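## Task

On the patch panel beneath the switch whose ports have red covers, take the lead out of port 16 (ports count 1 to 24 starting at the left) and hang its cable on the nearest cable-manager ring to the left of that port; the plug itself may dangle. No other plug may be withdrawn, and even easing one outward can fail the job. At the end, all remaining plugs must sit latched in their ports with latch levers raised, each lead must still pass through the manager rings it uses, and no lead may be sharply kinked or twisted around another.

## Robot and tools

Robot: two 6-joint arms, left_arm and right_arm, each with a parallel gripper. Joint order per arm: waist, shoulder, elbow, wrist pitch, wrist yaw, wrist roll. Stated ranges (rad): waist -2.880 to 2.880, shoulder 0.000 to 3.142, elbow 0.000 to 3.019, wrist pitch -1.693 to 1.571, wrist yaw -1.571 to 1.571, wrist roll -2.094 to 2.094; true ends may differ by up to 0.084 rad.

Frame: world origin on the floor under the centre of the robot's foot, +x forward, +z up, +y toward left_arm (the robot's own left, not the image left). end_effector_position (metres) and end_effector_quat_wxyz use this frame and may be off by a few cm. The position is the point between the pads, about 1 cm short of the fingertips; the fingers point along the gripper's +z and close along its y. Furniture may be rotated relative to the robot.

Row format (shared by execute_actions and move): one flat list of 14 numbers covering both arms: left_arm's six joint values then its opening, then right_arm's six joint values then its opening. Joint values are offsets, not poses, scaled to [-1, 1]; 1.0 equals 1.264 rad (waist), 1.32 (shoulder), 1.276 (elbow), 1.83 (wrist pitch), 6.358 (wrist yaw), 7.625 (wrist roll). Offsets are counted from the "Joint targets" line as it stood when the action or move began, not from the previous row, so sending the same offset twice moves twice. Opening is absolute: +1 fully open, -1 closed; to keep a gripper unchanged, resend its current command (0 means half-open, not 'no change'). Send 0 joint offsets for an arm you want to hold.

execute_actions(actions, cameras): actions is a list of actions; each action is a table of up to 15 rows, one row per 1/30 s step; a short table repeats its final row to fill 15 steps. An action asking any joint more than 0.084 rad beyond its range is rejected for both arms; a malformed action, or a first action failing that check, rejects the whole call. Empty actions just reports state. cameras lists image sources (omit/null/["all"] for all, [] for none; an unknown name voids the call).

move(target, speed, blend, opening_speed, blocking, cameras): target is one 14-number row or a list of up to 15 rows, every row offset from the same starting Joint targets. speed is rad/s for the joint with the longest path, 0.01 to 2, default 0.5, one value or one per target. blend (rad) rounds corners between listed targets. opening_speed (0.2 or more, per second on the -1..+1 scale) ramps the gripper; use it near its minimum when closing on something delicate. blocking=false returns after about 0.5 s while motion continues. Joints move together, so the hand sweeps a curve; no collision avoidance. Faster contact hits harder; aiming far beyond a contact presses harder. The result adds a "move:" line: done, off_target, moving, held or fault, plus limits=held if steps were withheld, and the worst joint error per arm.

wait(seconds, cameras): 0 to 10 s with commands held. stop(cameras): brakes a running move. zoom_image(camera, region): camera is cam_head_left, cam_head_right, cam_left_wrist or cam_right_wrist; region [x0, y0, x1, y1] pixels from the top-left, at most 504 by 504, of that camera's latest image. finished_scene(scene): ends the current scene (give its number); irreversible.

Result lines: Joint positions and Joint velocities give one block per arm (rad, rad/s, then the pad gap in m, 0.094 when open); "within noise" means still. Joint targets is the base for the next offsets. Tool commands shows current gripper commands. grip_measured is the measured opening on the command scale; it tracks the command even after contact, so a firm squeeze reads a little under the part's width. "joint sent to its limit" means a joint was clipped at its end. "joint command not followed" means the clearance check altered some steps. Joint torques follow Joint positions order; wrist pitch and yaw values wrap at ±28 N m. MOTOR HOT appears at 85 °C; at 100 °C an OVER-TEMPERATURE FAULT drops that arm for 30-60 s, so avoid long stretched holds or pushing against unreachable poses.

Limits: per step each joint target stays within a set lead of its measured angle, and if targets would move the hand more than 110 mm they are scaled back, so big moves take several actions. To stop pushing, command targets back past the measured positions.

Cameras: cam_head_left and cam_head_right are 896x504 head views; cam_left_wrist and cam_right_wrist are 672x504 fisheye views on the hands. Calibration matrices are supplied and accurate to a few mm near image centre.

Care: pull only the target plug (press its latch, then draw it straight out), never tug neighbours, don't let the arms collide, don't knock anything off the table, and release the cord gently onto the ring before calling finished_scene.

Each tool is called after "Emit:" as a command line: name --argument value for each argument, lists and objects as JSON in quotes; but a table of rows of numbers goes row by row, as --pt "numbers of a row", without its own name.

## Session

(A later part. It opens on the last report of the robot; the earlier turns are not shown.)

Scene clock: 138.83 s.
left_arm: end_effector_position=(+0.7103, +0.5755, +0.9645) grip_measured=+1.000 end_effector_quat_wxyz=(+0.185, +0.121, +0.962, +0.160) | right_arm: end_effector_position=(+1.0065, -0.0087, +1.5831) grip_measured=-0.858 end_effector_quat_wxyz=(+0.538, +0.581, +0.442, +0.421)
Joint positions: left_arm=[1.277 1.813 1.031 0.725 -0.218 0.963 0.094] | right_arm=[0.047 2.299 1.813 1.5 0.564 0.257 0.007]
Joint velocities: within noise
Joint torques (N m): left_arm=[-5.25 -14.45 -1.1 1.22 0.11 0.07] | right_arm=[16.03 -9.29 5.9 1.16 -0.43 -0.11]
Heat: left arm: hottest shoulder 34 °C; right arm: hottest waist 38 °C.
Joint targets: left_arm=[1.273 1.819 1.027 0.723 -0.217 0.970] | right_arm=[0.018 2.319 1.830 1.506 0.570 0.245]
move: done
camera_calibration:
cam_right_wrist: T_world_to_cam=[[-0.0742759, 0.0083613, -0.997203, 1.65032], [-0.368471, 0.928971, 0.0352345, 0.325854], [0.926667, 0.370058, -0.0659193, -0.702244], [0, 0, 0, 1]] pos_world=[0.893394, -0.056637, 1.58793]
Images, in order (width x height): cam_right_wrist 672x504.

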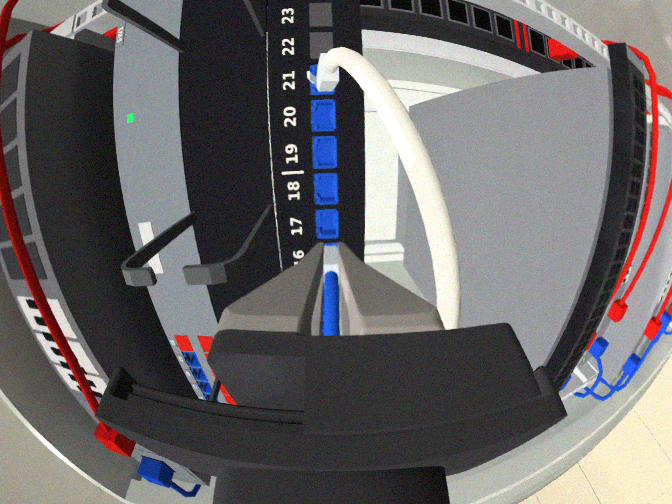

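Emit:
move --pt "0 0 0 0 0 0 1 0.0665 0.0008 -0.0862 0.0077 0.002 -0.0007 -0.98" --pt "0 0 0 0 0 0 1 0.0506 -0.0295 -0.0596 0.035 0.0061 -0.0007 -0.98" --pt "0 0 0 0 0 0 1 0.0665 0.0008 -0.0862 0.0077 0.002 -0.0007 -0.98" --speed 0.12 --blend 0.01 --cameras '["cam_right_wrist"]'

Emit:
zoom_image --camera "cam_right_wrist" --region '[290, 210, 380, 290]'

Scene clock: 143.50 s.
left_arm: end_effector_position=(+0.7103, +0.5755, +0.9645) grip_measured=+1.000 end_effector_quat_wxyz=(+0.185, +0.121, +0.962, +0.160) | right_arm: end_effector_position=(+1.0025, -0.0049, +1.5807) grip_measured=-0.860 end_effector_quat_wxyz=(+0.535, +0.571, +0.455, +0.424)
Joint positions: left_arm=[1.277 1.813 1.031 0.725 -0.218 0.963 0.094] | right_arm=[0.047 2.287 1.782 1.485 0.558 0.256 0.007]
Joint velocities: within noise
Joint torques (N m): left_arm=[-5.25 -14.45 -1.09 1.22 0.11 0.07] | right_arm=[22.36 -8.64 -0.57 2.36 0.21 -0.17]
Heat: left arm: hottest shoulder 34 °C; right arm: hottest waist 38 °C.
Joint targets: left_arm=[1.273 1.819 1.027 0.723 -0.217 0.970] | right_arm=[0.102 2.320 1.720 1.520 0.583 0.239]
move: off_target (right_arm); right_arm: the elbow is farthest, 0.062 rad from its target
camera_calibration:
cam_right_wrist: T_world_to_cam=[[-0.079837, -0.00925956, -0.996765, 1.65236], [-0.395452, 0.918195, 0.0231445, 0.367057], [0.91501, 0.39602, -0.0769677, -0.670797], [0, 0, 0, 1]] pos_world=[0.890859, -0.0560801, 1.58689]
Images, in order (width x height): cam_right_wrist 672x504.

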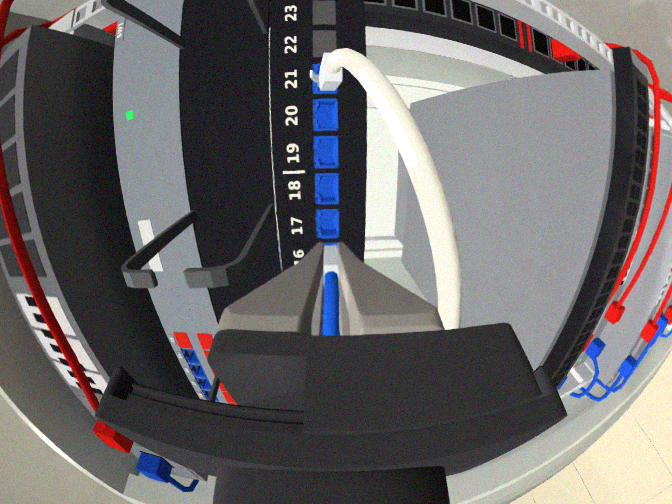

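Scaled by 5.600 from the camera's 672x504 image, which has a finer 960x720 frame.

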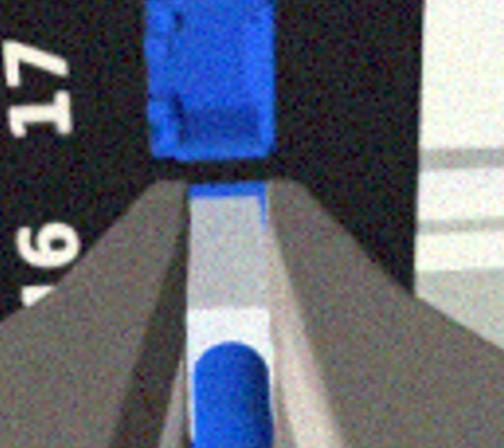

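Emit:
move --pt "0 0 0 0 0 0 1 -0.08 0.02 0 0 0 0 -0.98" --speed 0.1 --cameras '["cam_right_wrist"]'

Emit:
zoom_image --camera "cam_right_wrist" --region '[290, 210, 380, 290]'

Scene clock: 145.83 s.
left_arm: end_effector_position=(+0.7103, +0.5755, +0.9645) grip_measured=+1.000 end_effector_quat_wxyz=(+0.185, +0.121, +0.962, +0.160) | right_arm: end_effector_position=(+1.0030, -0.0054, +1.5792) grip_measured=-0.860 end_effector_quat_wxyz=(+0.538, +0.568, +0.455, +0.425)
Joint positions: left_arm=[1.277 1.813 1.031 0.725 -0.218 0.963 0.094] | right_arm=[0.043 2.287 1.779 1.486 0.547 0.256 0.007]
Joint velocities: within noise
Joint torques (N m): left_arm=[-5.25 -14.45 -1.1 1.22 0.11 0.07] | right_arm=[15.09 -6.36 -0.23 2.3 0.6 -0.14]
Heat: left arm: hottest shoulder 34 °C; right arm: hottest waist 38 °C.
Joint targets: left_arm=[1.273 1.819 1.027 0.723 -0.217 0.970] | right_arm=[0.001 2.346 1.720 1.520 0.583 0.239]
move: off_target (right_arm); right_arm: the shoulder is farthest, 0.060 rad from its target
camera_calibration:
cam_right_wrist: T_world_to_cam=[[-0.07243, -0.0150558, -0.99726, 1.64422], [-0.397703, 0.917391, 0.0150349, 0.382787], [0.914651, 0.397703, -0.0724344, -0.677994], [0, 0, 0, 1]] pos_world=[0.891454, -0.0567708, 1.58485]
Images, in order (width x height): cam_right_wrist 672x504.

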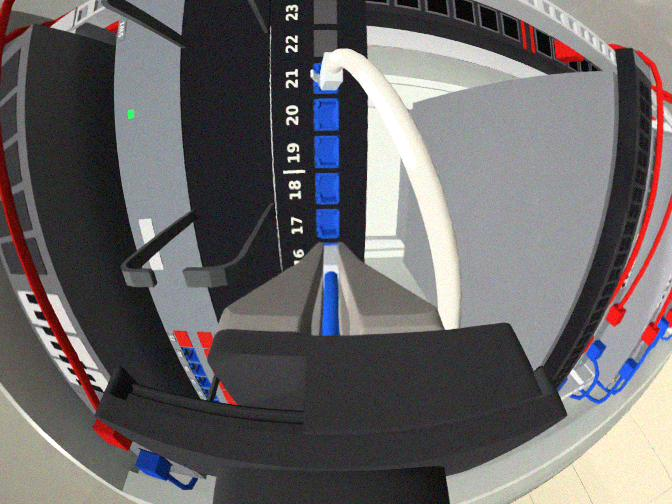

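Scaled by 5.600 from the camera's 672x504 image, which has a finer 960x720 frame.

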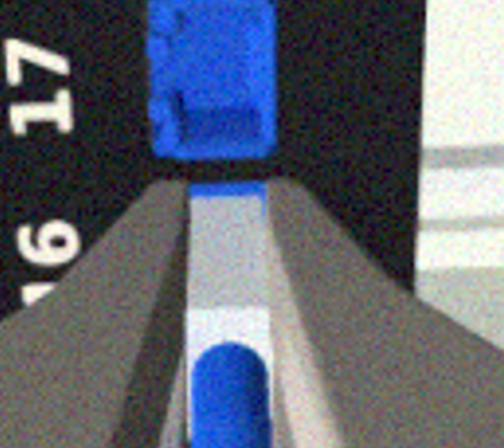

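Emit:
move --pt "0 0 0 0 0 0 1 0.08 0 -0.01 0 0 0 -1" --pt "0 0 0 0 0 0 1 0.08 0 -0.01 0 0 0.016 -1" --pt "0 0 0 0 0 0 1 0.08 0 -0.01 0 0 -0.016 -1" --pt "0 0 0 0 0 0 1 0.08 0 -0.01 0 0.016 0 -1" --pt "0 0 0 0 0 0 1 0.08 0 -0.01 0 -0.016 0 -1" --pt "0 0 0 0 0 0 1 0.08 0 -0.01 0.027 0 0 -1" --pt "0 0 0 0 0 0 1 0.08 0 -0.01 -0.05 0 0 -1" --pt "0 0 0 0 0 0 1 0.08 0 -0.01 0 0 0 -1" --speed 0.25 --blend 0.01 --cameras '["cam_right_wrist"]'

Emit:
zoom_image --camera "cam_right_wrist" --region '[290, 210, 380, 290]'

Scene clock: 153.30 s.
left_arm: end_effector_position=(+0.7103, +0.5755, +0.9645) grip_measured=+1.000 end_effector_quat_wxyz=(+0.185, +0.121, +0.962, +0.160) | right_arm: end_effector_position=(+1.0024, -0.0048, +1.5804) grip_measured=-0.861 end_effector_quat_wxyz=(+0.536, +0.562, +0.468, +0.421)
Joint positions: left_arm=[1.277 1.813 1.031 0.725 -0.218 0.963 0.094] | right_arm=[0.046 2.275 1.766 1.47 0.555 0.241 0.007]
Joint velocities: within noise
Joint torques (N m): left_arm=[-5.25 -14.45 -1.1 1.22 0.11 0.07] | right_arm=[22.53 -5.48 -0.24 2.92 0.32 -0.01]
Heat: left arm: hottest shoulder 34 °C; right arm: hottest waist 38 °C.
Joint targets: left_arm=[1.273 1.819 1.027 0.723 -0.217 0.970] | right_arm=[0.102 2.346 1.707 1.520 0.583 0.239]
move: off_target (right_arm); right_arm: the shoulder is farthest, 0.071 rad from its target
camera_calibration:
cam_right_wrist: T_world_to_cam=[[-0.0869677, -0.0347072, -0.995606, 1.65723], [-0.412071, 0.911142, 0.00423233, 0.413486], [0.906992, 0.410629, -0.0935418, -0.636429], [0, 0, 0, 1]] pos_world=[0.891747, -0.0578904, 1.58867]
Images, in order (width x height): cam_right_wrist 672x504.

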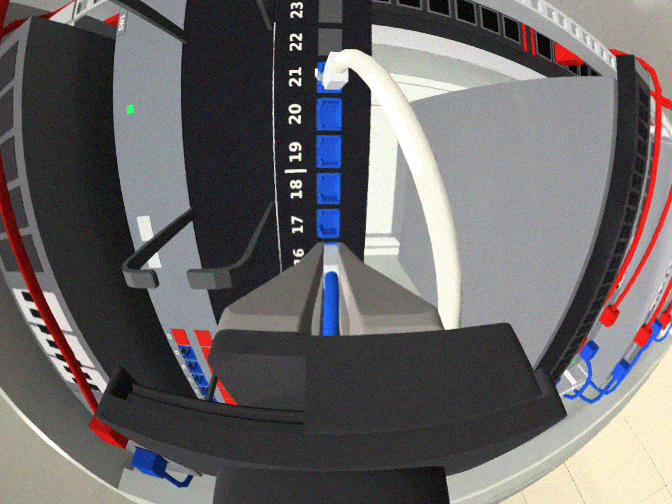

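Scaled by 5.600 from the camera's 672x504 image, which has a finer 960x720 frame.

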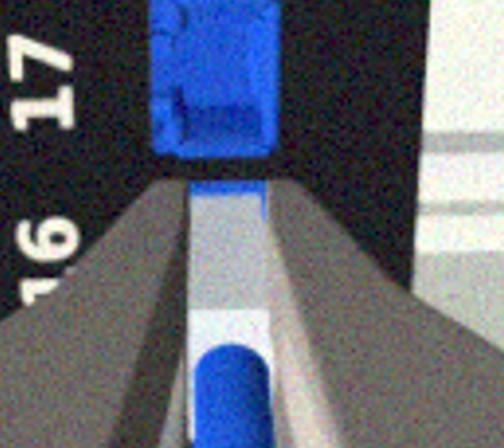

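Emit:
move --pt "0 0 0 0 0 0 1 -0.0665 -0.0205 0.0964 -0.0077 -0.002 0.0008 -1" --pt "0 0 0 0 0 0 1 -0.0665 -0.0205 0.0964 -0.0077 -0.002 0.0008 -0.55" --pt "0 0 0 0 0 0 1 -0.0095 -0.0386 0.0462 0.0235 -0.001 0.0003 -0.55" --speed 0.2 --opening_speed 0.8 --cameras '["cam_right_wrist","cam_head_left"]'

Emit:
zoom_image --camera "cam_right_wrist" --region '[220, 190, 400, 320]'

Scene clock: 156.53 s.
left_arm: end_effector_position=(+0.7103, +0.5755, +0.9645) grip_measured=+1.000 end_effector_quat_wxyz=(+0.185, +0.121, +0.962, +0.160) | right_arm: end_effector_position=(+0.9869, -0.0045, +1.5861) grip_measured=-0.552 end_effector_quat_wxyz=(+0.538, +0.582, +0.441, +0.421)
Joint positions: left_arm=[1.277 1.813 1.031 0.725 -0.218 0.963 0.094] | right_arm=[0.065 2.297 1.767 1.555 0.574 0.241 0.021]
Joint velocities: within noise
Joint torques (N m): left_arm=[-5.25 -14.45 -1.09 1.22 0.11 0.07] | right_arm=[20.01 -10.75 4.46 1.09 -0.58 -0.01]
Heat: left arm: hottest shoulder 34 °C; right arm: hottest waist 38 °C.
Joint targets: left_arm=[1.273 1.819 1.027 0.723 -0.217 0.970] | right_arm=[0.090 2.295 1.766 1.563 0.577 0.241]
move: done
camera_calibration:
cam_right_wrist: T_world_to_cam=[[-0.0745048, 0.0114769, -0.997155, 1.65194], [-0.366236, 0.929743, 0.0380652, 0.307948], [0.927534, 0.36803, -0.0650671, -0.687634], [0, 0, 0, 1]] pos_world=[0.873664, -0.0522017, 1.59078]
Images, in order (width x height): cam_head_left 896x504, cam_right_wrist 672x504.

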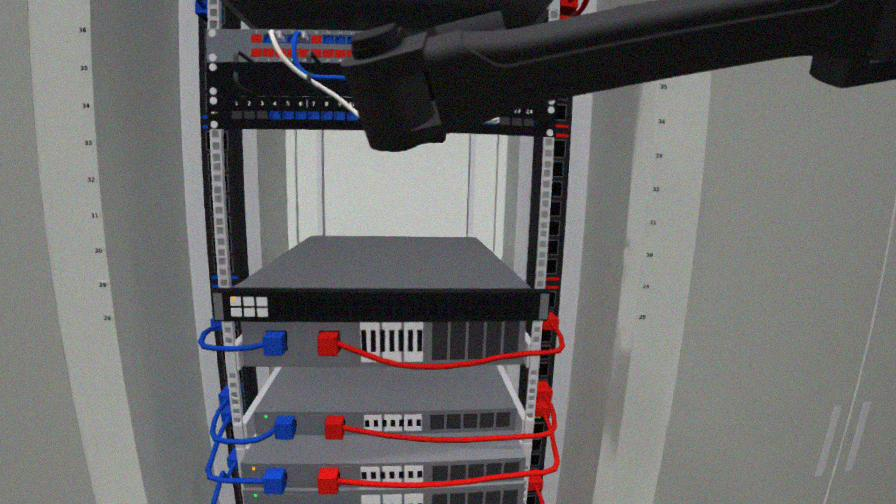

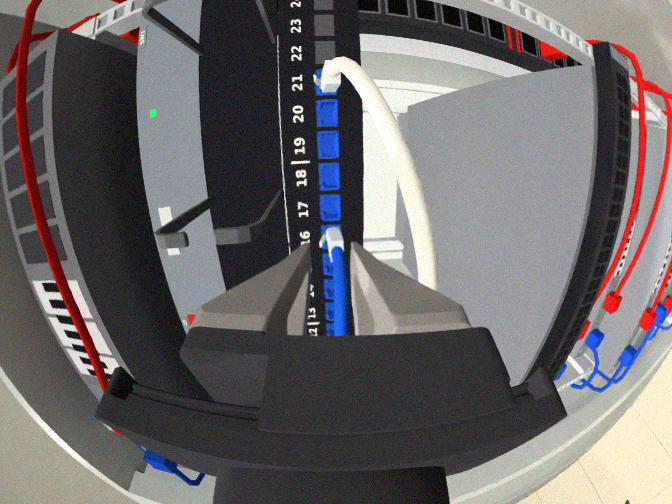

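Scaled by 2.800 from the camera's 672x504 image, which has a finer 960x720 frame.

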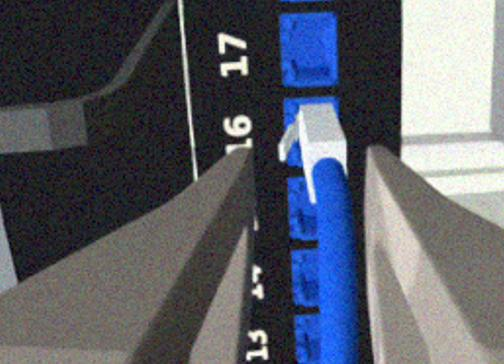

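Emit:
zoom_image --camera "cam_right_wrist" --region '[310, 215, 355, 260]'

Scaled by 11.200 from the camera's 672x504 image, which has a finer 960x720 frame.

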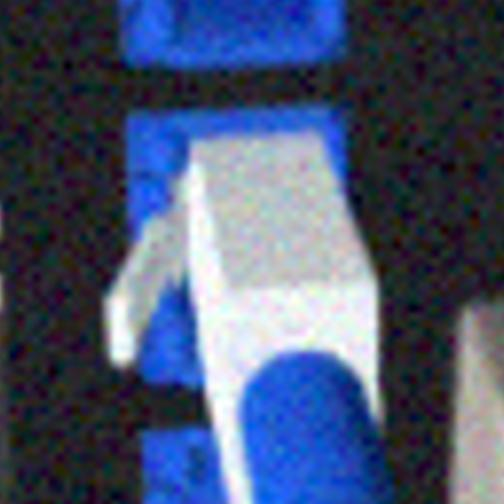

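Emit:
move --pt "0 0 0 0 0 0 1 -0.059 0.018 0.049 -0.031 -0.0011 0.0005 -0.55" --speed 0.12 --cameras '["cam_right_wrist"]'

Emit:
zoom_image --camera "cam_right_wrist" --region '[290, 210, 380, 290]'

Scene clock: 159.63 s.
left_arm: end_effector_position=(+0.7103, +0.5755, +0.9645) grip_measured=+1.000 end_effector_quat_wxyz=(+0.185, +0.121, +0.962, +0.160) | right_arm: end_effector_position=(+1.0022, -0.0083, +1.5810) grip_measured=-0.552 end_effector_quat_wxyz=(+0.541, +0.580, +0.446, +0.416)
Joint positions: left_arm=[1.277 1.813 1.031 0.725 -0.218 0.963 0.094] | right_arm=[0.048 2.3 1.801 1.514 0.569 0.241 0.021]
Joint velocities: within noise
Joint torques (N m): left_arm=[-5.25 -14.39 -1.11 1.22 0.11 0.07] | right_arm=[15.38 -9.47 6.78 0.61 -0.61 0.02]
Heat: left arm: hottest shoulder 34 °C; right arm: hottest waist 38 °C.
Joint targets: left_arm=[1.273 1.819 1.027 0.723 -0.217 0.970] | right_arm=[0.015 2.319 1.829 1.506 0.570 0.245]
move: done
camera_calibration:
cam_right_wrist: T_world_to_cam=[[-0.0817223, -0.00367405, -0.996648, 1.65438], [-0.366192, 0.930159, 0.0265977, 0.335364], [0.926944, 0.367138, -0.0773601, -0.680694], [0, 0, 0, 1]] pos_world=[0.888972, -0.0559545, 1.58726]
Images, in order (width x height): cam_right_wrist 672x504.

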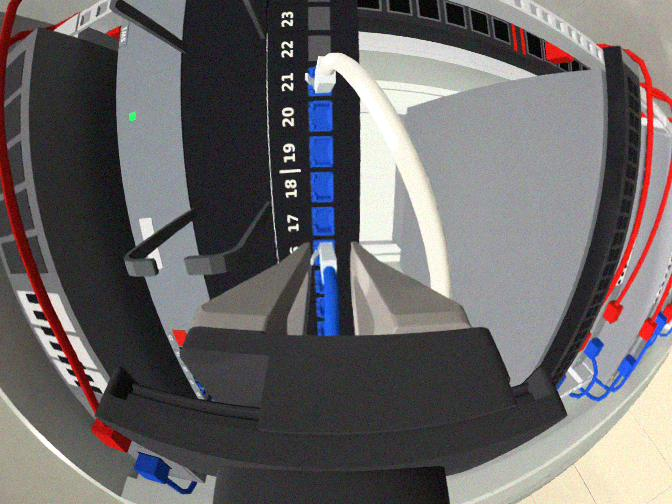

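Scaled by 5.600 from the camera's 672x504 image, which has a finer 960x720 frame.

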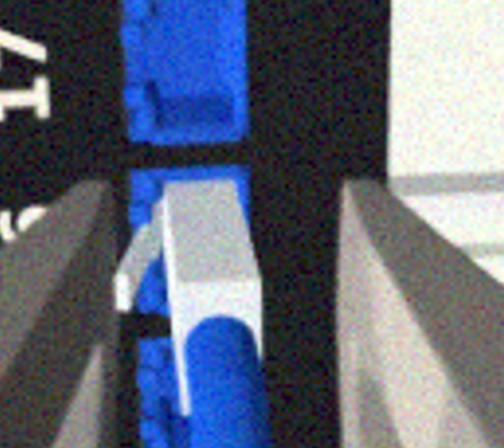

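Emit:
move --pt "0 0 0 0 0 0 1 0 0 0.0095 0 0 0.0015 -0.55" --pt "0 0 0 0 0 0 1 0 0 0.0095 0 0 0.0015 -0.83" --speed 0.12 --opening_speed 0.4 --cameras '["cam_right_wrist"]'

Emit:
zoom_image --camera "cam_right_wrist" --region '[290, 210, 380, 290]'

Scene clock: 161.63 s.
left_arm: end_effector_position=(+0.7103, +0.5755, +0.9645) grip_measured=+1.000 end_effector_quat_wxyz=(+0.185, +0.121, +0.962, +0.160) | right_arm: end_effector_position=(+1.0048, -0.0100, +1.5829) grip_measured=-0.823 end_effector_quat_wxyz=(+0.542, +0.581, +0.442, +0.416)
Joint positions: left_arm=[1.277 1.813 1.031 0.725 -0.218 0.963 0.094] | right_arm=[0.048 2.302 1.813 1.514 0.567 0.242 0.008]
Joint velocities: within noise
Joint torques (N m): left_arm=[-5.25 -14.45 -1.09 1.21 0.11 0.08] | right_arm=[15.5 -9.58 6.9 0.57 -0.57 0.13]
Heat: left arm: hottest shoulder 34 °C; right arm: hottest waist 38 °C.
Joint targets: left_arm=[1.273 1.819 1.027 0.723 -0.217 0.970] | right_arm=[0.015 2.319 1.841 1.506 0.570 0.257]
move: done
camera_calibration:
cam_right_wrist: T_world_to_cam=[[-0.0775442, 0.000654578, -0.996989, 1.65281], [-0.359433, 0.932733, 0.0285685, 0.328027], [0.929943, 0.360566, -0.0720928, -0.693772], [0, 0, 0, 1]] pos_world=[0.891239, -0.0568931, 1.58845]
Images, in order (width x height): cam_right_wrist 672x504.

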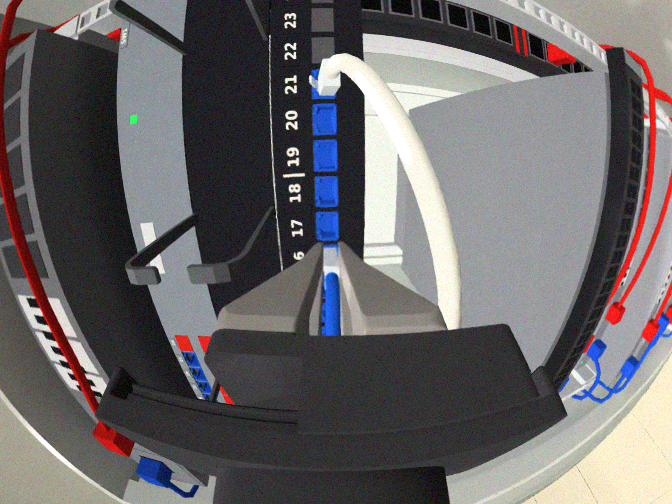

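Scaled by 5.600 from the camera's 672x504 image, which has a finer 960x720 frame.

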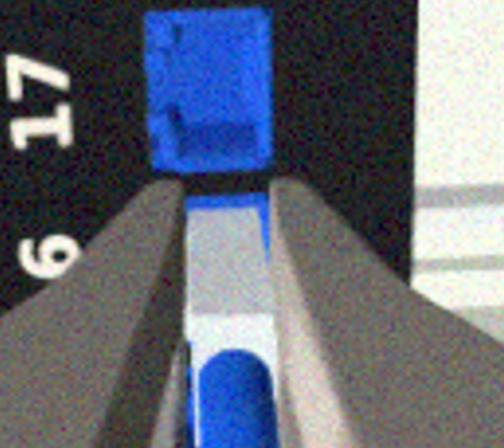

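Emit:
move --pt "0 0 0 0 0 0 1 0.03 0 -0.022 0.005 0 0 -0.83" --pt "0 0 0 0 0 0 1 0.0625 -0.012 -0.0956 0.0355 0.0016 -0.0026 -0.83" --speed 0.12 --cameras '["cam_right_wrist"]'

Emit:
zoom_image --camera "cam_right_wrist" --region '[290, 210, 380, 290]'

Scene clock: 163.43 s.
left_arm: end_effector_position=(+0.7103, +0.5755, +0.9645) grip_measured=+1.000 end_effector_quat_wxyz=(+0.185, +0.121, +0.962, +0.160) | right_arm: end_effector_position=(+0.9731, +0.0033, +1.5770) grip_measured=-0.827 end_effector_quat_wxyz=(+0.532, +0.576, +0.455, +0.422)
Joint positions: left_arm=[1.277 1.813 1.031 0.725 -0.218 0.963 0.094] | right_arm=[0.066 2.293 1.718 1.565 0.579 0.242 0.008]
Joint velocities: within noise
Joint torques (N m): left_arm=[-5.25 -14.45 -1.1 1.21 0.11 0.07] | right_arm=[19.72 -10.52 4.51 1.09 -0.6 -0.04]
Heat: left arm: hottest shoulder 34 °C; right arm: hottest waist 38 °C.
Joint targets: left_arm=[1.273 1.819 1.027 0.723 -0.217 0.970] | right_arm=[0.094 2.303 1.719 1.572 0.580 0.237]
move: done
camera_calibration:
cam_right_wrist: T_world_to_cam=[[-0.0887101, -0.0024277, -0.996055, 1.65387], [-0.392711, 0.919079, 0.0327354, 0.330166], [0.915373, 0.394066, -0.082485, -0.639101], [0, 0, 0, 1]] pos_world=[0.861391, -0.0475855, 1.58382]
Images, in order (width x height): cam_right_wrist 672x504.

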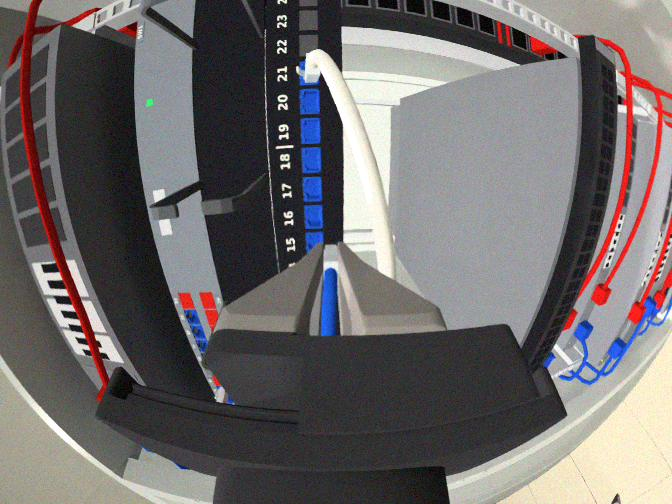

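Scaled by 5.600 from the camera's 672x504 image, which has a finer 960x720 frame.

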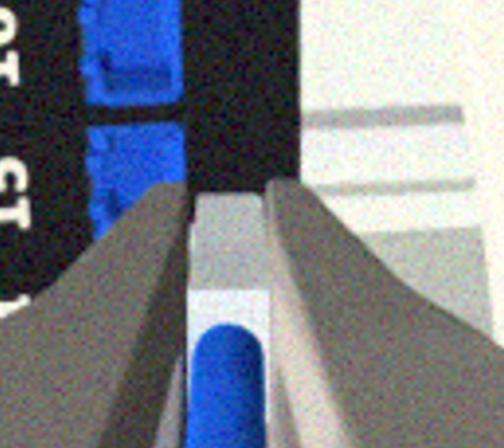

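Emit:
move --target '[0,0,0,0,0,0,1,0.1013,-0.1705,-0.2179,-0.1235,0.0316,0.0102,-0.88]' --speed 0.15 --cameras '["cam_right_wrist","cam_head_left","cam_head_right"]'

Emit:
zoom_image --camera "cam_right_wrist" --region '[200, 100, 450, 330]'

Emit:
zoom_image --camera "cam_head_left" --region '[230, 20, 530, 160]'

Scene clock: 167.73 s.
left_arm: end_effector_position=(+0.7103, +0.5755, +0.9645) grip_measured=+1.000 end_effector_quat_wxyz=(+0.185, +0.121, +0.962, +0.160) | right_arm: end_effector_position=(+0.9116, +0.0136, +1.6191) grip_measured=-0.870 end_effector_quat_wxyz=(+0.428, +0.557, +0.567, +0.431)
Joint positions: left_arm=[1.277 1.813 1.031 0.725 -0.218 0.963 0.094] | right_arm=[0.192 2.093 1.445 1.352 0.779 0.299 0.006]
Joint velocities: within noise
Joint torques (N m): left_arm=[-5.25 -14.39 -1.1 1.22 0.11 0.07] | right_arm=[18.2 -9.76 4.6 0.72 -0.57 0.17]
Heat: left arm: hottest shoulder 34 °C; right arm: hottest waist 39 °C.
Joint targets: left_arm=[1.273 1.819 1.027 0.723 -0.217 0.970] | right_arm=[0.222 2.078 1.441 1.345 0.781 0.315]
move: done
camera_calibration:
cam_right_wrist: T_world_to_cam=[[-0.269514, -0.0335486, -0.962412, 1.80113], [-0.587411, 0.797661, 0.136694, 0.306009], [0.763092, 0.602172, -0.234688, -0.200964], [0, 0, 0, 1]] pos_world=[0.818537, -0.062651, 1.64443]
Images, in order (width x height): cam_head_left 896x504, cam_head_right 896x504, cam_right_wrist 672x504.

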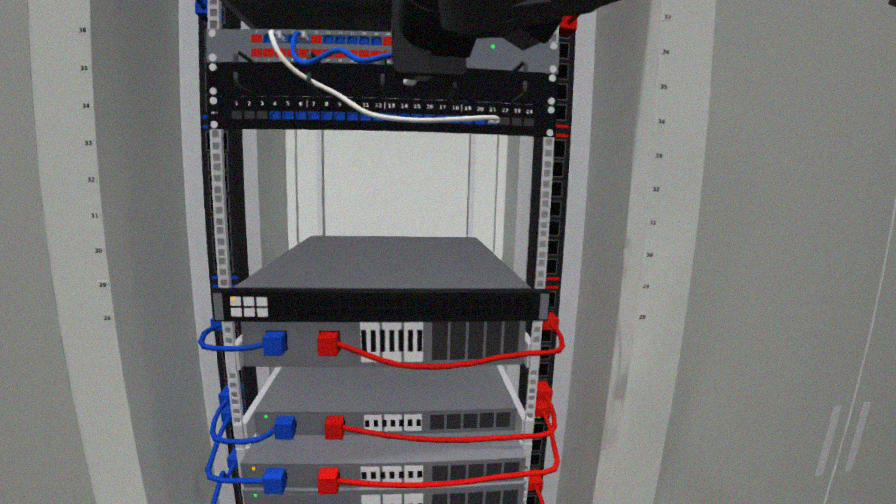

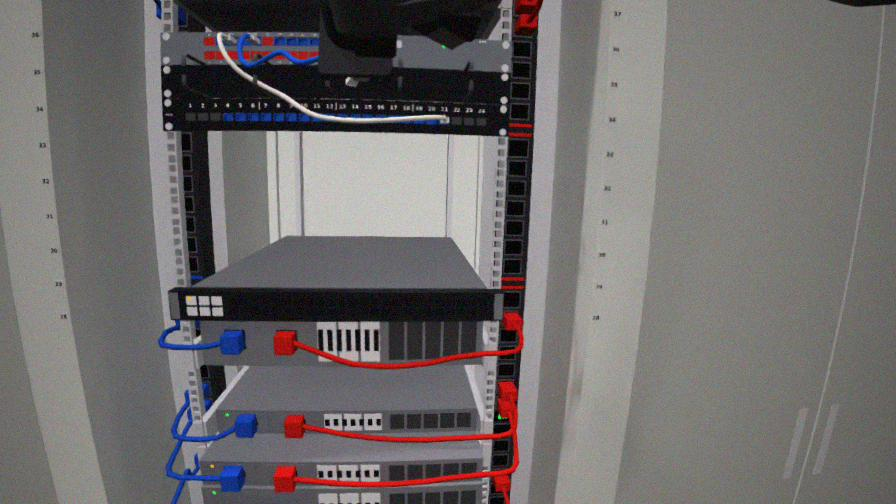

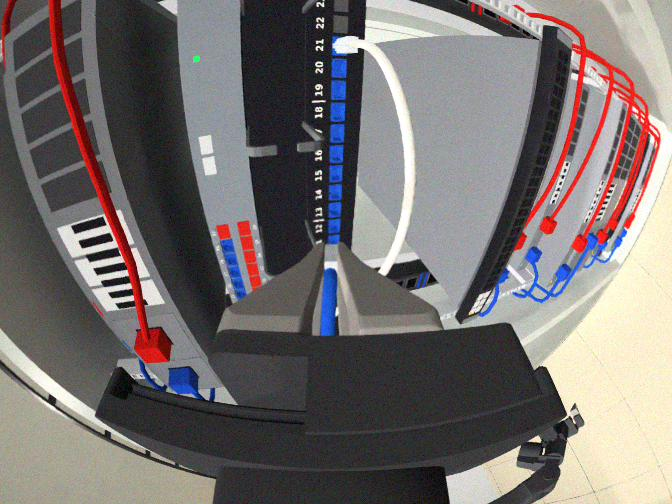

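Scaled by 2.016 from the camera's 672x504 image, which has a finer 960x720 frame.

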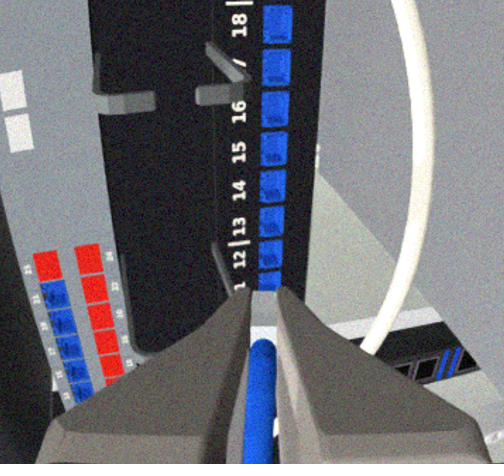

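Scaled by 1.680 from the camera's 896x504 image, which has a finer 1280x720 frame.

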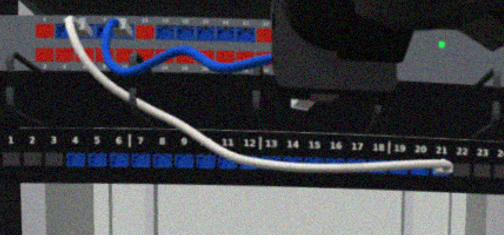

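Emit:
zoom_image --camera "cam_head_left" --region '[230, 20, 400, 120]'

Emit:
zoom_image --camera "cam_head_right" --region '[180, 20, 350, 120]'

Emit:
zoom_image --camera "cam_head_left" --region '[290, 50, 350, 90]'

Scaled by 2.965 from the camera's 896x504 image, which has a finer 1280x720 frame.

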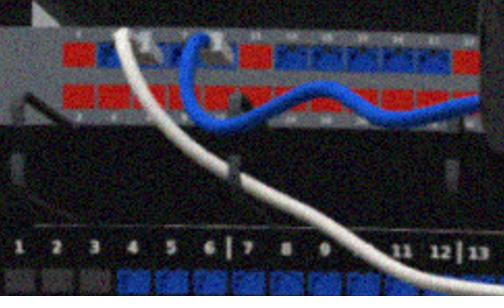

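Scaled by 2.965 from the camera's 896x504 image, which has a finer 1280x720 frame.

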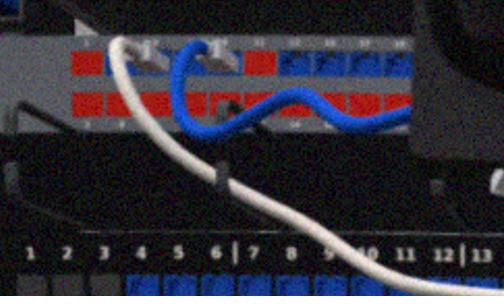

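Scaled by 8.400 from the camera's 896x504 image, which has a finer 1280x720 frame.

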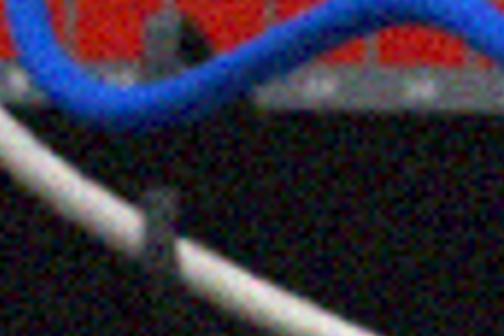

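Emit:
move --pt "-0.3742 -0.2795 -0.1387 0.0148 -0.0445 -0.0748 -0.3 0 0 0 0 0 0 -0.88" --pt "-0.928 -0.3174 -0.1387 0.0421 -0.1074 -0.1534 -0.3 0 0 0 0 0 0 -0.88" --speed 0.5 --blend 0.1 --cameras '["cam_head_left","cam_left_wrist"]'

Scene clock: 174.70 s.
left_arm: end_effector_position=(+0.8598, +0.2413, +1.4553) grip_measured=-0.298 end_effector_quat_wxyz=(+0.368, -0.435, +0.797, -0.200) | right_arm: end_effector_position=(+0.9116, +0.0138, +1.6189) grip_measured=-0.870 end_effector_quat_wxyz=(+0.428, +0.557, +0.567, +0.431)
Joint positions: left_arm=[0.11 1.414 0.853 0.787 -0.899 -0.192 0.033] | right_arm=[0.192 2.093 1.445 1.351 0.78 0.3 0.006]
Joint velocities: within noise
Joint torques (N m): left_arm=[-11.05 -7.41 3.63 1.47 0.29 -0.03] | right_arm=[18.2 -9.64 4.64 0.64 -0.57 0.13]
Heat: left arm: hottest shoulder 34 °C; right arm: hottest waist 39 °C.
Joint targets: left_arm=[0.100 1.400 0.850 0.800 -0.900 -0.200] | right_arm=[0.222 2.078 1.441 1.345 0.781 0.315]
move: done
camera_calibration:
cam_left_wrist: T_world_to_cam=[[0.545197, -0.540024, 0.641198, -1.26978], [-0.734742, -0.676086, 0.0553281, 0.716544], [0.403626, -0.50128, -0.765379, 1.01005], [0, 0, 0, 1]] pos_world=[0.811075, 0.305048, 1.54761]
Images, in order (width x height): cam_head_left 896x504, cam_left_wrist 672x504.

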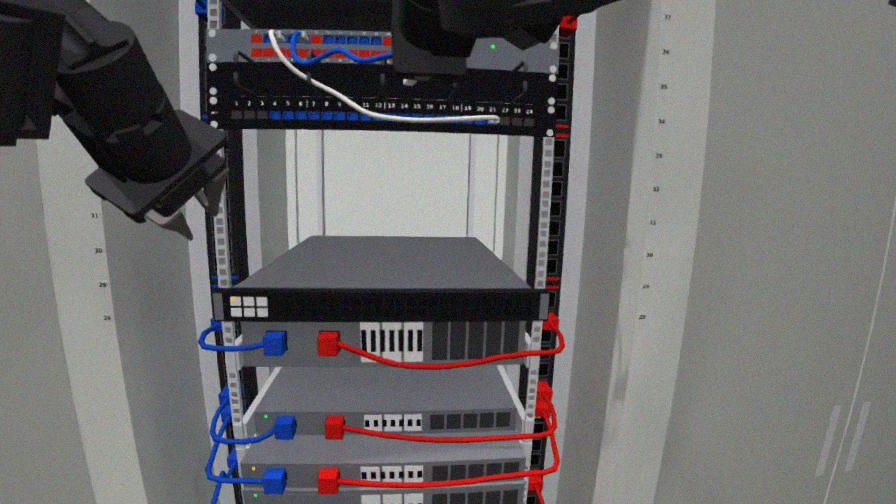

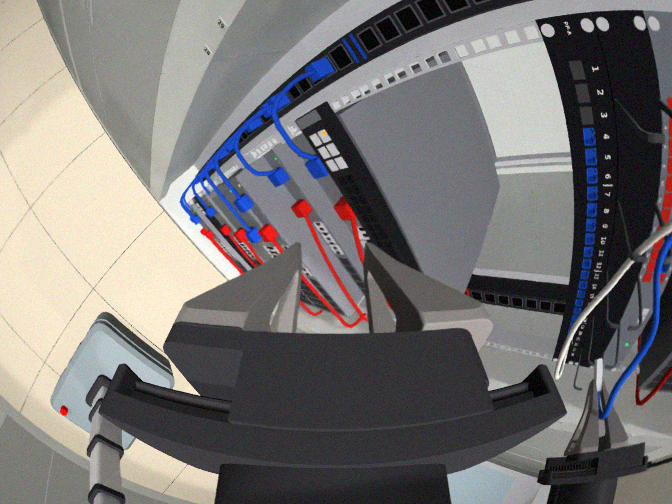

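Emit:
move --target '[-0.3216,0.0392,0.1442,0.0113,-0.0242,-0.0349,-0.3,0,0,0,0,0,0,-0.88]' --speed 0.3

Emit:
zoom_image --camera "cam_left_wrist" --region '[250, 100, 500, 300]'

Scene clock: 177.10 s.
left_arm: end_effector_position=(+0.8498, +0.1726, +1.6589) grip_measured=-0.298 end_effector_quat_wxyz=(+0.322, -0.551, +0.670, -0.380) | right_arm: end_effector_position=(+0.9116, +0.0138, +1.6189) grip_measured=-0.870 end_effector_quat_wxyz=(+0.428, +0.557, +0.567, +0.431)
Joint positions: left_arm=[-0.291 1.442 1.006 0.81 -1.052 -0.457 0.033] | right_arm=[0.192 2.093 1.445 1.351 0.78 0.3 0.006]
Joint velocities: within noise
Joint torques (N m): left_arm=[-12.04 -1.49 7.38 0.99 0.44 0.05] | right_arm=[17.61 -9.88 4.6 0.69 -0.55 0.15]
Heat: left arm: hottest shoulder 34 °C; right arm: hottest waist 39 °C.
Joint targets: left_arm=[-0.307 1.452 1.034 0.821 -1.054 -0.466] | right_arm=[0.222 2.078 1.441 1.345 0.781 0.315]
move: done
camera_calibration:
cam_left_wrist: T_world_to_cam=[[0.492166, -0.101952, 0.864511, -1.83288], [-0.654109, -0.6986, 0.289998, 0.197542], [0.574382, -0.708211, -0.410515, 0.437454], [0, 0, 0, 1]] pos_world=[0.780029, 0.260948, 1.70684]
cam_right_wrist: T_world_to_cam=[[-0.270088, -0.0332217, -0.962262, 1.80128], [-0.587765, 0.79727, 0.137448, 0.304955], [0.762617, 0.602707, -0.23486, -0.200378], [0, 0, 0, 1]] pos_world=[0.818557, -0.0625206, 1.64433]

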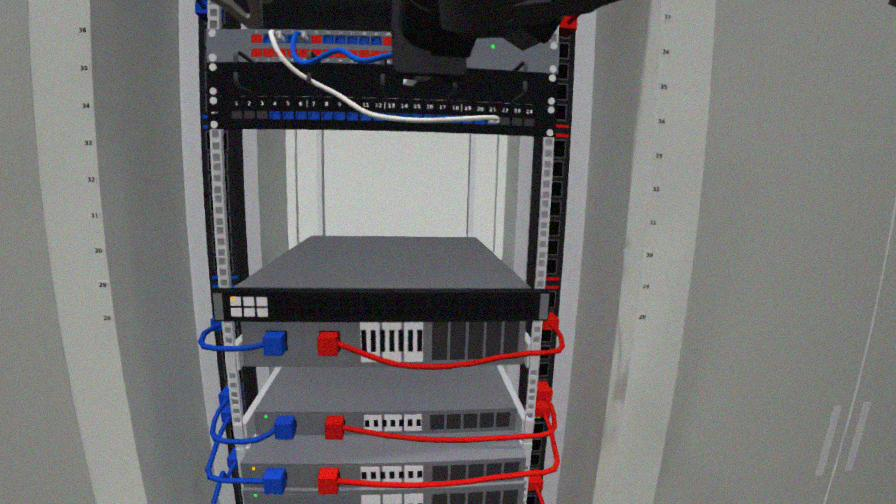

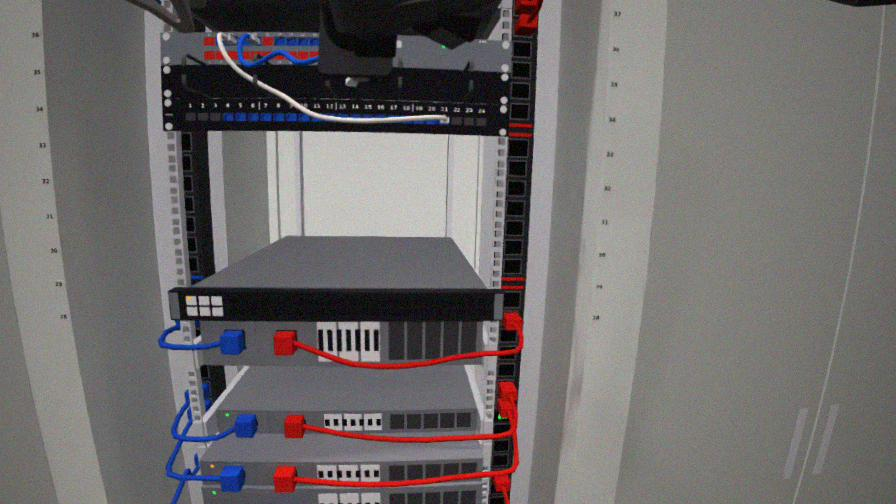

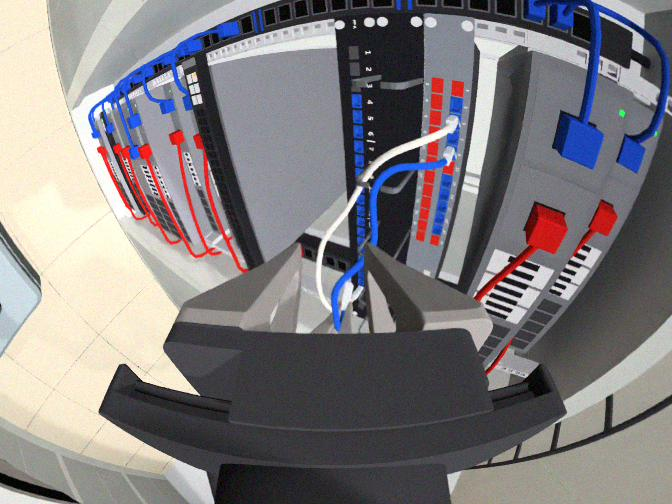

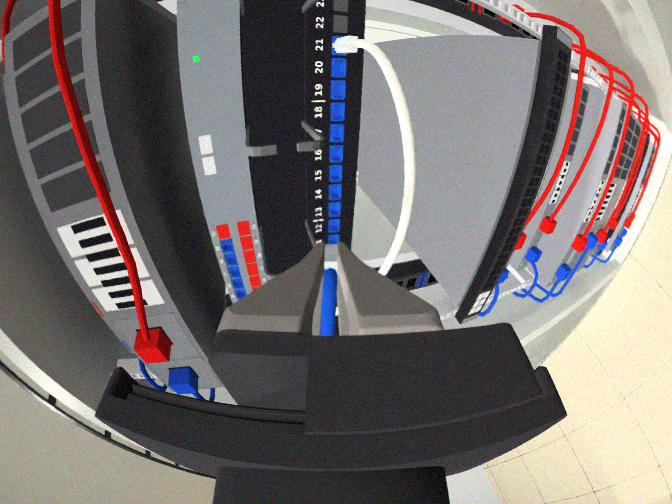

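Scaled by 2.016 from the camera's 672x504 image, which has a finer 960x720 frame.

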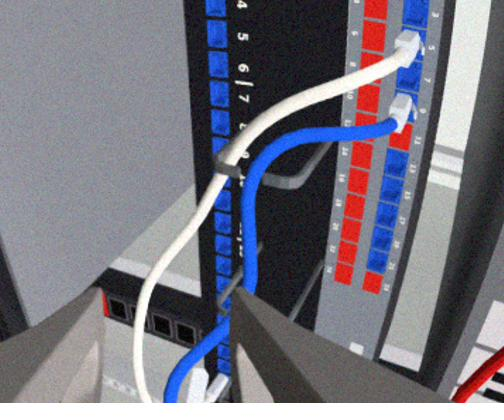

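Emit:
move --target '[0.0807,0.2295,0.0925,0.3,0.0393,0.0274,-0.3,0,0,0,0,0,0,-0.88]' --speed 0.3 --cameras '["cam_head_left","cam_left_wrist"]'

Emit:
zoom_image --camera "cam_left_wrist" --region '[250, 100, 450, 330]'

Scene clock: 182.93 s.
left_arm: end_effector_position=(+0.8832, +0.1134, +1.6559) grip_measured=-0.298 end_effector_quat_wxyz=(+0.429, -0.558, +0.565, -0.431) | right_arm: end_effector_position=(+0.9116, +0.0138, +1.6189) grip_measured=-0.870 end_effector_quat_wxyz=(+0.428, +0.557, +0.567, +0.431)
Joint positions: left_arm=[-0.227 1.749 1.124 1.359 -0.806 -0.266 0.033] | right_arm=[0.192 2.093 1.445 1.351 0.78 0.3 0.006]
Joint velocities: within noise
Joint torques (N m): left_arm=[-11.93 -5.01 6.89 0.77 0.75 0.24] | right_arm=[18.2 -9.88 4.6 0.69 -0.57 0.12]
Heat: left arm: hottest shoulder 34 °C; right arm: hottest waist 39 °C.
Joint targets: left_arm=[-0.205 1.754 1.153 1.370 -0.804 -0.257] | right_arm=[0.222 2.078 1.441 1.345 0.781 0.315]
move: done
camera_calibration:
cam_left_wrist: T_world_to_cam=[[0.259465, -0.00317751, 0.965747, -1.82616], [-0.581619, -0.798822, 0.153634, 0.352045], [0.770972, -0.601559, -0.209114, -0.144098], [0, 0, 0, 1]] pos_world=[0.789676, 0.188735, 1.67939]
Images, in order (width x height): cam_head_left 896x504, cam_left_wrist 672x504.

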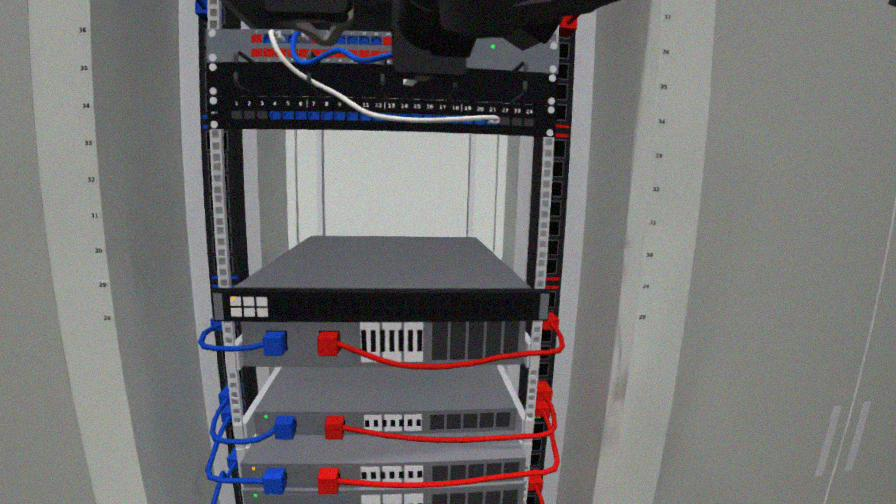

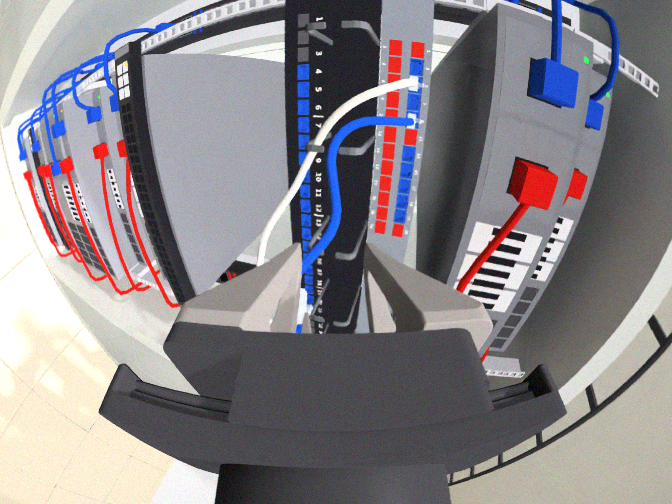

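Scaled by 2.191 from the camera's 672x504 image, which has a finer 960x720 frame.

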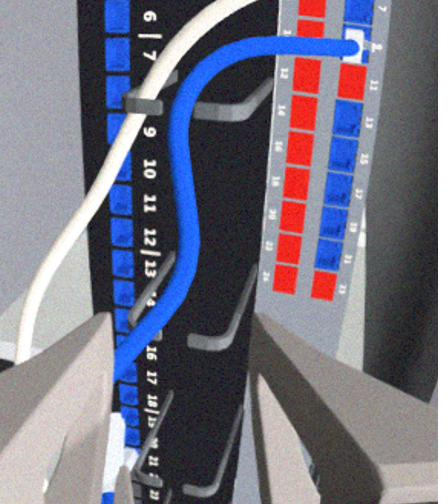

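Emit:
move --target '[0.0617,0.003,0.0862,-0.0913,0.009,-0.0117,-0.3,0,0,0,0,0,0,-0.88]' --speed 0.15 --cameras '["cam_left_wrist","cam_head_left"]'

Emit:
zoom_image --camera "cam_left_wrist" --region '[250, 100, 450, 330]'

Scene clock: 185.63 s.
left_arm: end_effector_position=(+0.9404, +0.1244, +1.6429) grip_measured=-0.298 end_effector_quat_wxyz=(+0.430, -0.563, +0.559, -0.430) | right_arm: end_effector_position=(+0.9116, +0.0138, +1.6189) grip_measured=-0.870 end_effector_quat_wxyz=(+0.428, +0.557, +0.567, +0.431)
Joint positions: left_arm=[-0.149 1.749 1.237 1.211 -0.749 -0.338 0.033] | right_arm=[0.192 2.093 1.445 1.351 0.78 0.3 0.006]
Joint velocities: within noise
Joint torques (N m): left_arm=[-12.69 -5.66 6.58 0.24 0.74 0.05] | right_arm=[18.02 -9.52 4.6 0.7 -0.56 0.14]
Heat: left arm: hottest shoulder 34 °C; right arm: hottest waist 39 °C.
Joint targets: left_arm=[-0.127 1.758 1.263 1.203 -0.747 -0.346] | right_arm=[0.222 2.078 1.441 1.345 0.781 0.315]
move: done
camera_calibration:
cam_left_wrist: T_world_to_cam=[[0.258109, 0.00717841, 0.966089, -1.82893], [-0.571519, -0.805102, 0.158674, 0.379076], [0.778939, -0.593093, -0.203702, -0.201809], [0, 0, 0, 1]] pos_world=[0.84591, 0.198632, 1.66565]
Images, in order (width x height): cam_head_left 896x504, cam_left_wrist 672x504.

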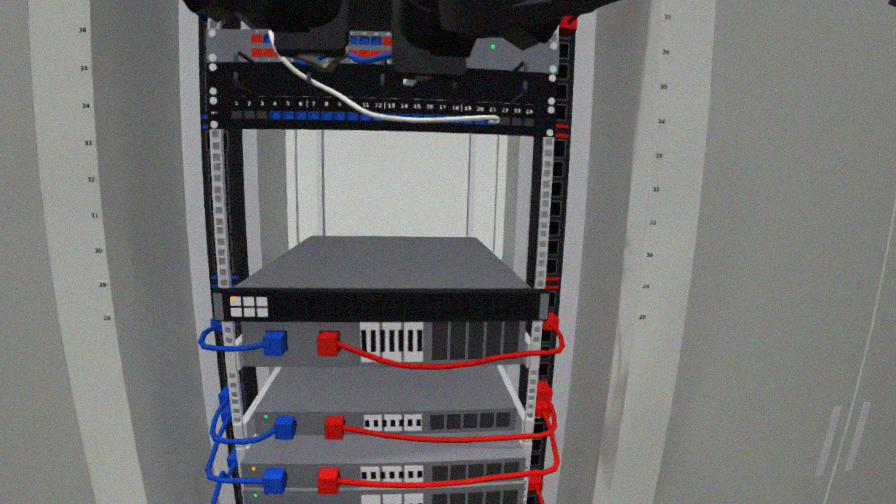

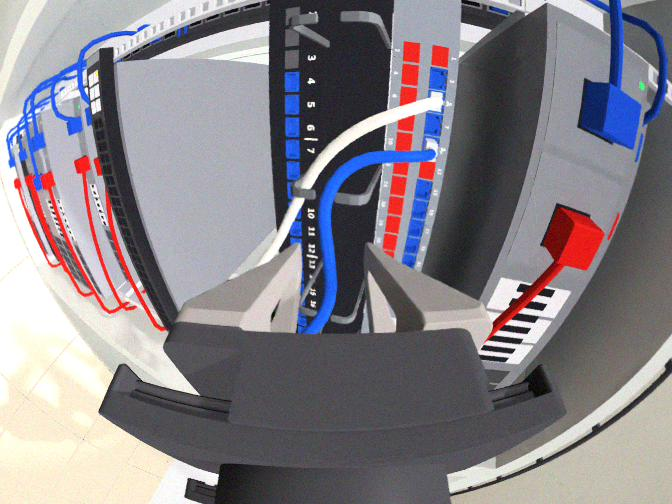

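Scaled by 2.191 from the camera's 672x504 image, which has a finer 960x720 frame.

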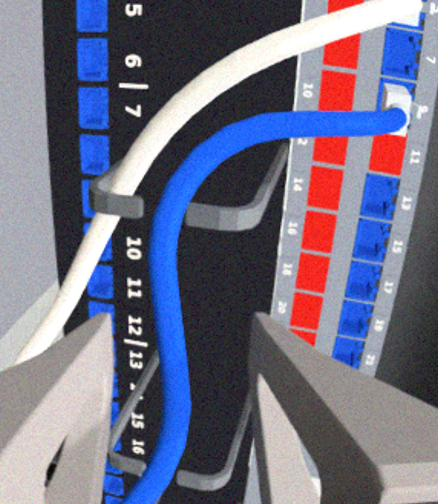

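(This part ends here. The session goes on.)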